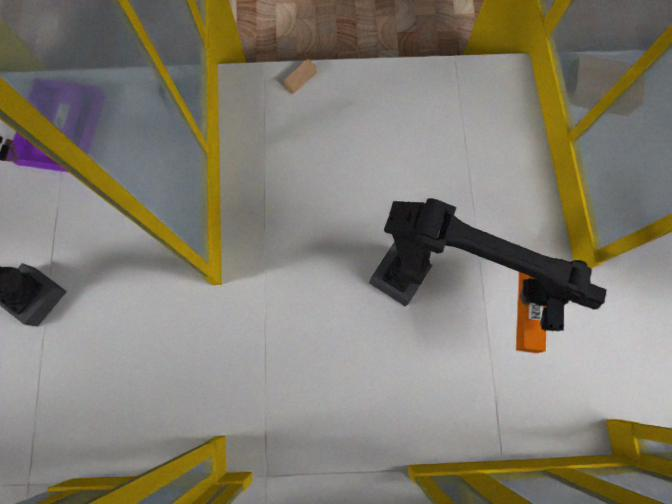

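Emit:
move(arm6={"joints":{"joint6_rad":-0.367}}, cameras=[])

Emit:
move(arm6={"target":[1.52,0.365,0.88,0,0,1,0],"speed":0.3}, cameras=[])

Emit:
move(arm6={"target":[1.52,0.365,0.77,0,0,1,0],"speed":0.12}, cameras=["cam_arm5","cam_arm6"])

Scene clock: 688.73 s.
Joint torques (N m): arm1=[2.2 -7.53 7.94 -0.12 0.2 0.08] | arm2=[0.79 -9.88 7.97 0.17 -0.1 -0.1] | arm3=[-0.56 -11.52 9.32 -0.18 -0.28 -0.21] | arm4=[-0.91 -7.88 9.62 -0.23 -0.11 -0.02] | arm5=[-1.14 -6.95 7.47 -0.05 -0.22 0.05] | arm6=[-0.62 -7.59 8.64 -0.17 0.08 -0.17] | arm7=[-0.32 -8.7 8.96 -0.25 0.07 0.11] | arm8=[1.38 -8.7 9.18 -0.55 -0.04 -0.08]
Heat: arm1: hottest joint3_rad 34 °C; arm2: hottest joint3_rad 35 °C; arm3: hottest joint2_rad 33 °C; arm4: hottest joint3_rad 41 °C; arm5: hottest joint3_rad 37 °C; arm6: hottest joint3_rad 36 °C; arm7: hottest joint3_rad 39 °C; arm8: hottest joint3_rad 34 °C.
move: arm6 done
Joint velocities: within noise
arm1, arm2, arm3, arm4, arm5, arm8: as last shown
arm1.hand_target: x=-2.2971 y=-0.9529 z=+1.0402 quat_wxyz=(+0.000, -0.901, -0.435, +0.000) (m; scene frame)
arm6.joint_positions: joint1_rad=+0.250 joint2_rad=+1.309 joint3_rad=+1.178 joint4_rad=-1.444 joint5_rad=-0.002 joint6_rad=-0.358 gripper_m=+0.05998
arm6.joint_status: all done
arm6.hand: x=+1.1929 y=+0.4963 z=+1.0349 quat_wxyz=(+0.002, -0.005, -1.000, -0.002) (m; scene frame)
arm6.hand_target: x=+1.1910 y=+0.4966 z=+1.0398 quat_wxyz=(+0.000, -0.001, -1.000, +0.000) (m; scene frame)
arm6.hand_status: not commanded
arm7.joint_positions: joint1_rad=+2.153 joint2_rad=+1.337 joint3_rad=+1.247 joint4_rad=-1.461 joint5_rad=-0.002 joint6_rad=+0.099 gripper_m=+0.09095
arm7.joint_status: not commanded
arm7.hand: x=-0.4013 y=+0.9990 z=+1.0347 quat_wxyz=(-0.007, +0.650, -0.760, -0.009) (m; scene frame)
arm7.hand_target: x=-0.4001 y=+0.9930 z=+1.0301 quat_wxyz=(+0.000, +0.649, -0.760, +0.000) (m; scene frame)
arm7.hand_status: not commanded
pictures: none
No camera images: "cameras" was empty.

Scene clock: 691.23 s.
Joint torques (N m): arm1=[2.43 -8.06 7.87 -0.13 0.22 0.09] | arm2=[0.79 -9.88 7.97 0.17 -0.1 -0.1] | arm3=[-0.56 -11.4 9.32 -0.24 -0.28 -0.22] | arm4=[-0.97 -7.88 9.62 -0.23 -0.11 -0.02] | arm5=[-1.26 -6.83 7.41 -0.03 -0.17 0.03] | arm6=[-1.08 -18.02 13.12 -0.23 0.07 -0.18] | arm7=[-0.56 -8.64 8.96 -0.27 0.06 0.1] | arm8=[1.38 -9 9.21 -0.47 -0.06 -0.09]
Heat: arm1: hottest joint3_rad 34 °C; arm2: hottest joint3_rad 35 °C; arm3: hottest joint2_rad 33 °C; arm4: hottest joint3_rad 41 °C; arm5: hottest joint3_rad 37 °C; arm6: hottest joint3_rad 36 °C; arm7: hottest joint3_rad 39 °C; arm8: hottest joint3_rad 34 °C.
move: arm6 off_target
Joint velocities: within noise
arm1.joint_positions: joint1_rad=-1.548 joint2_rad=+1.322 joint3_rad=+1.348 joint4_rad=-1.573 joint5_rad=+0.004 joint6_rad=+0.276 gripper_m=+0.09089
arm1.joint_status: not commanded
arm1.hand: x=-2.3025 y=-0.9547 z=+1.0478 quat_wxyz=(-0.012, -0.902, -0.432, +0.012) (m; scene frame)
arm1.hand_target: x=-2.2971 y=-0.9529 z=+1.0402 quat_wxyz=(+0.000, -0.901, -0.435, +0.000) (m; scene frame)
arm1.hand_status: not commanded
arm2, arm3, arm5, arm7, arm8: as last shown
arm4.joint_positions: joint1_rad=+0.612 joint2_rad=+1.290 joint3_rad=+1.366 joint4_rad=-1.637 joint5_rad=+0.013 joint6_rad=-0.319 gripper_m=+0.09191
arm4.joint_status: not commanded
arm4.hand: x=+1.6964 y=-0.2431 z=+1.0464 quat_wxyz=(-0.001, +0.809, -0.588, +0.001) (m; scene frame)
arm4.hand_target: x=+1.7006 y=-0.2476 z=+1.0435 quat_wxyz=(+0.007, +0.807, -0.590, +0.006) (m; scene frame)
arm4.hand_status: not commanded
arm6.joint_positions: joint1_rad=+0.250 joint2_rad=+2.348 joint3_rad=+2.194 joint4_rad=-1.454 joint5_rad=-0.001 joint6_rad=-0.365 gripper_m=+0.05998
arm6.joint_status: not commanded
arm6.hand: x=+1.5073 y=+0.3751 z=+0.8653 quat_wxyz=(+0.017, -0.001, -1.000, -0.007) (m; scene frame)
arm6.hand_target: x=+1.5189 y=+0.3652 z=+0.8802 quat_wxyz=(+0.000, +0.000, -1.000, +0.000) (m; scene frame)
arm6.hand_status: off_target (0.022 m and 2.2 deg from the pose sent, 0.385 m and 0.6 deg at the start)
pictures: none
No camera images: "cameras" was empty.

Scene clock: 692.77 s.
Joint torques (N m): arm1=[2.14 -8.41 7.95 -0.17 0.2 0.09] | arm2=[0.79 -9.88 7.97 0.17 -0.1 -0.1] | arm3=[-0.56 -11.34 9.33 -0.21 -0.28 -0.22] | arm4=[-0.97 -7.82 9.62 -0.21 -0.11 -0.02] | arm5=[-1.79 -7.06 7.49 -0.16 -0.2 0.07] | arm6=[-1.14 -19.37 8.53 0.53 0.06 -0.17] | arm7=[-0.56 -8.7 9.02 -0.25 0.07 0.1] | arm8=[1.49 -9 9.1 -0.54 -0.03 -0.06]
Heat: arm1: hottest joint3_rad 34 °C; arm2: hottest joint3_rad 35 °C; arm3: hottest joint2_rad 33 °C; arm4: hottest joint3_rad 41 °C; arm5: hottest joint3_rad 37 °C; arm6: hottest joint3_rad 36 °C; arm7: hottest joint3_rad 39 °C; arm8: hottest joint3_rad 34 °C.
move: arm6 done
Joint velocities: within noise
arm1, arm3, arm4, arm5, arm7: as last shown
arm2.joint_positions: joint1_rad=-1.436 joint2_rad=+1.251 joint3_rad=+1.222 joint4_rad=-1.526 joint5_rad=+0.002 joint6_rad=-0.515 gripper_m=+0.09193
arm2.joint_status: not commanded
arm2.hand: x=-0.6761 y=-0.3185 z=+1.0521 quat_wxyz=(-0.008, +0.703, -0.711, -0.002) (m; scene frame)
arm2.hand_target: x=-0.6799 y=-0.3200 z=+1.0501 quat_wxyz=(+0.000, +0.707, -0.707, +0.000) (m; scene frame)
arm2.hand_status: not commanded
arm6.joint_positions: joint1_rad=+0.250 joint2_rad=+2.448 joint3_rad=+2.122 joint4_rad=-1.262 joint5_rad=-0.001 joint6_rad=-0.366 gripper_m=+0.05998
arm6.joint_status: not commanded
arm6.hand: x=+1.5166 y=+0.3715 z=+0.7691 quat_wxyz=(+0.008, -0.001, -1.000, -0.004) (m; scene frame)
arm6.hand_target: x=+1.5198 y=+0.3649 z=+0.7701 quat_wxyz=(+0.000, +0.000, -1.000, +0.000) (m; scene frame)
arm6.hand_status: done (0.007 m and 1.0 deg from the pose sent, 0.097 m and 2.2 deg at the start)
arm8.joint_positions: joint1_rad=+0.421 joint2_rad=+1.289 joint3_rad=+1.358 joint4_rad=-1.627 joint5_rad=-0.001 joint6_rad=-0.186 gripper_m=+0.09192
arm8.joint_status: not commanded
arm8.hand: x=-1.7286 y=+0.2960 z=+1.0517 quat_wxyz=(-0.004, -0.707, -0.708, +0.005) (m; scene frame)
arm8.hand_target: x=-1.7299 y=+0.3000 z=+1.0500 quat_wxyz=(+0.000, -0.707, -0.707, +0.000) (m; scene frame)
arm8.hand_status: not commanded
pictures: cam_arm5, cam_arm6

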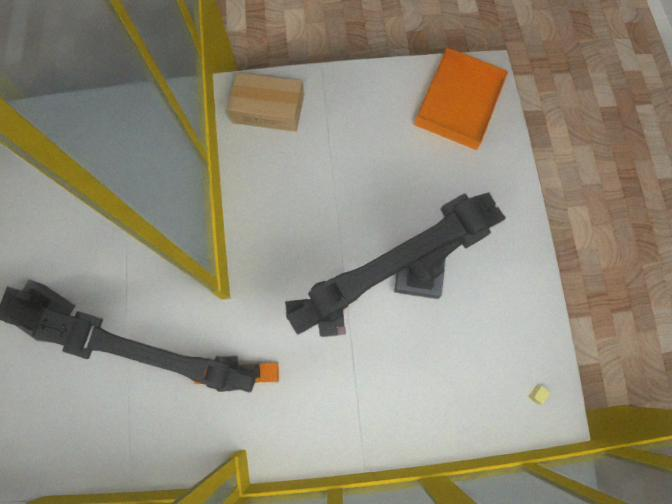

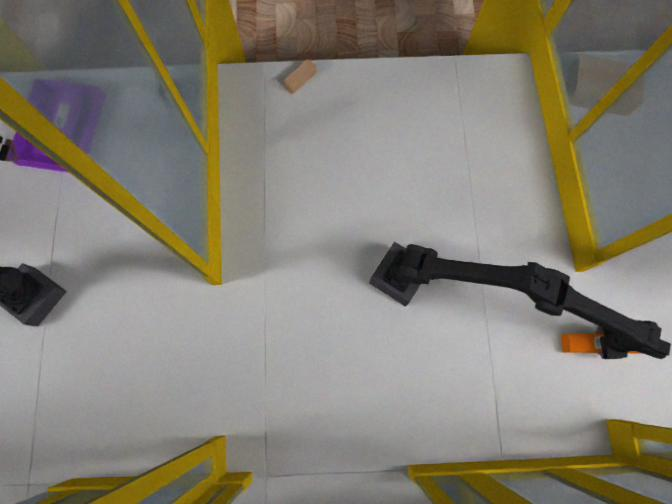

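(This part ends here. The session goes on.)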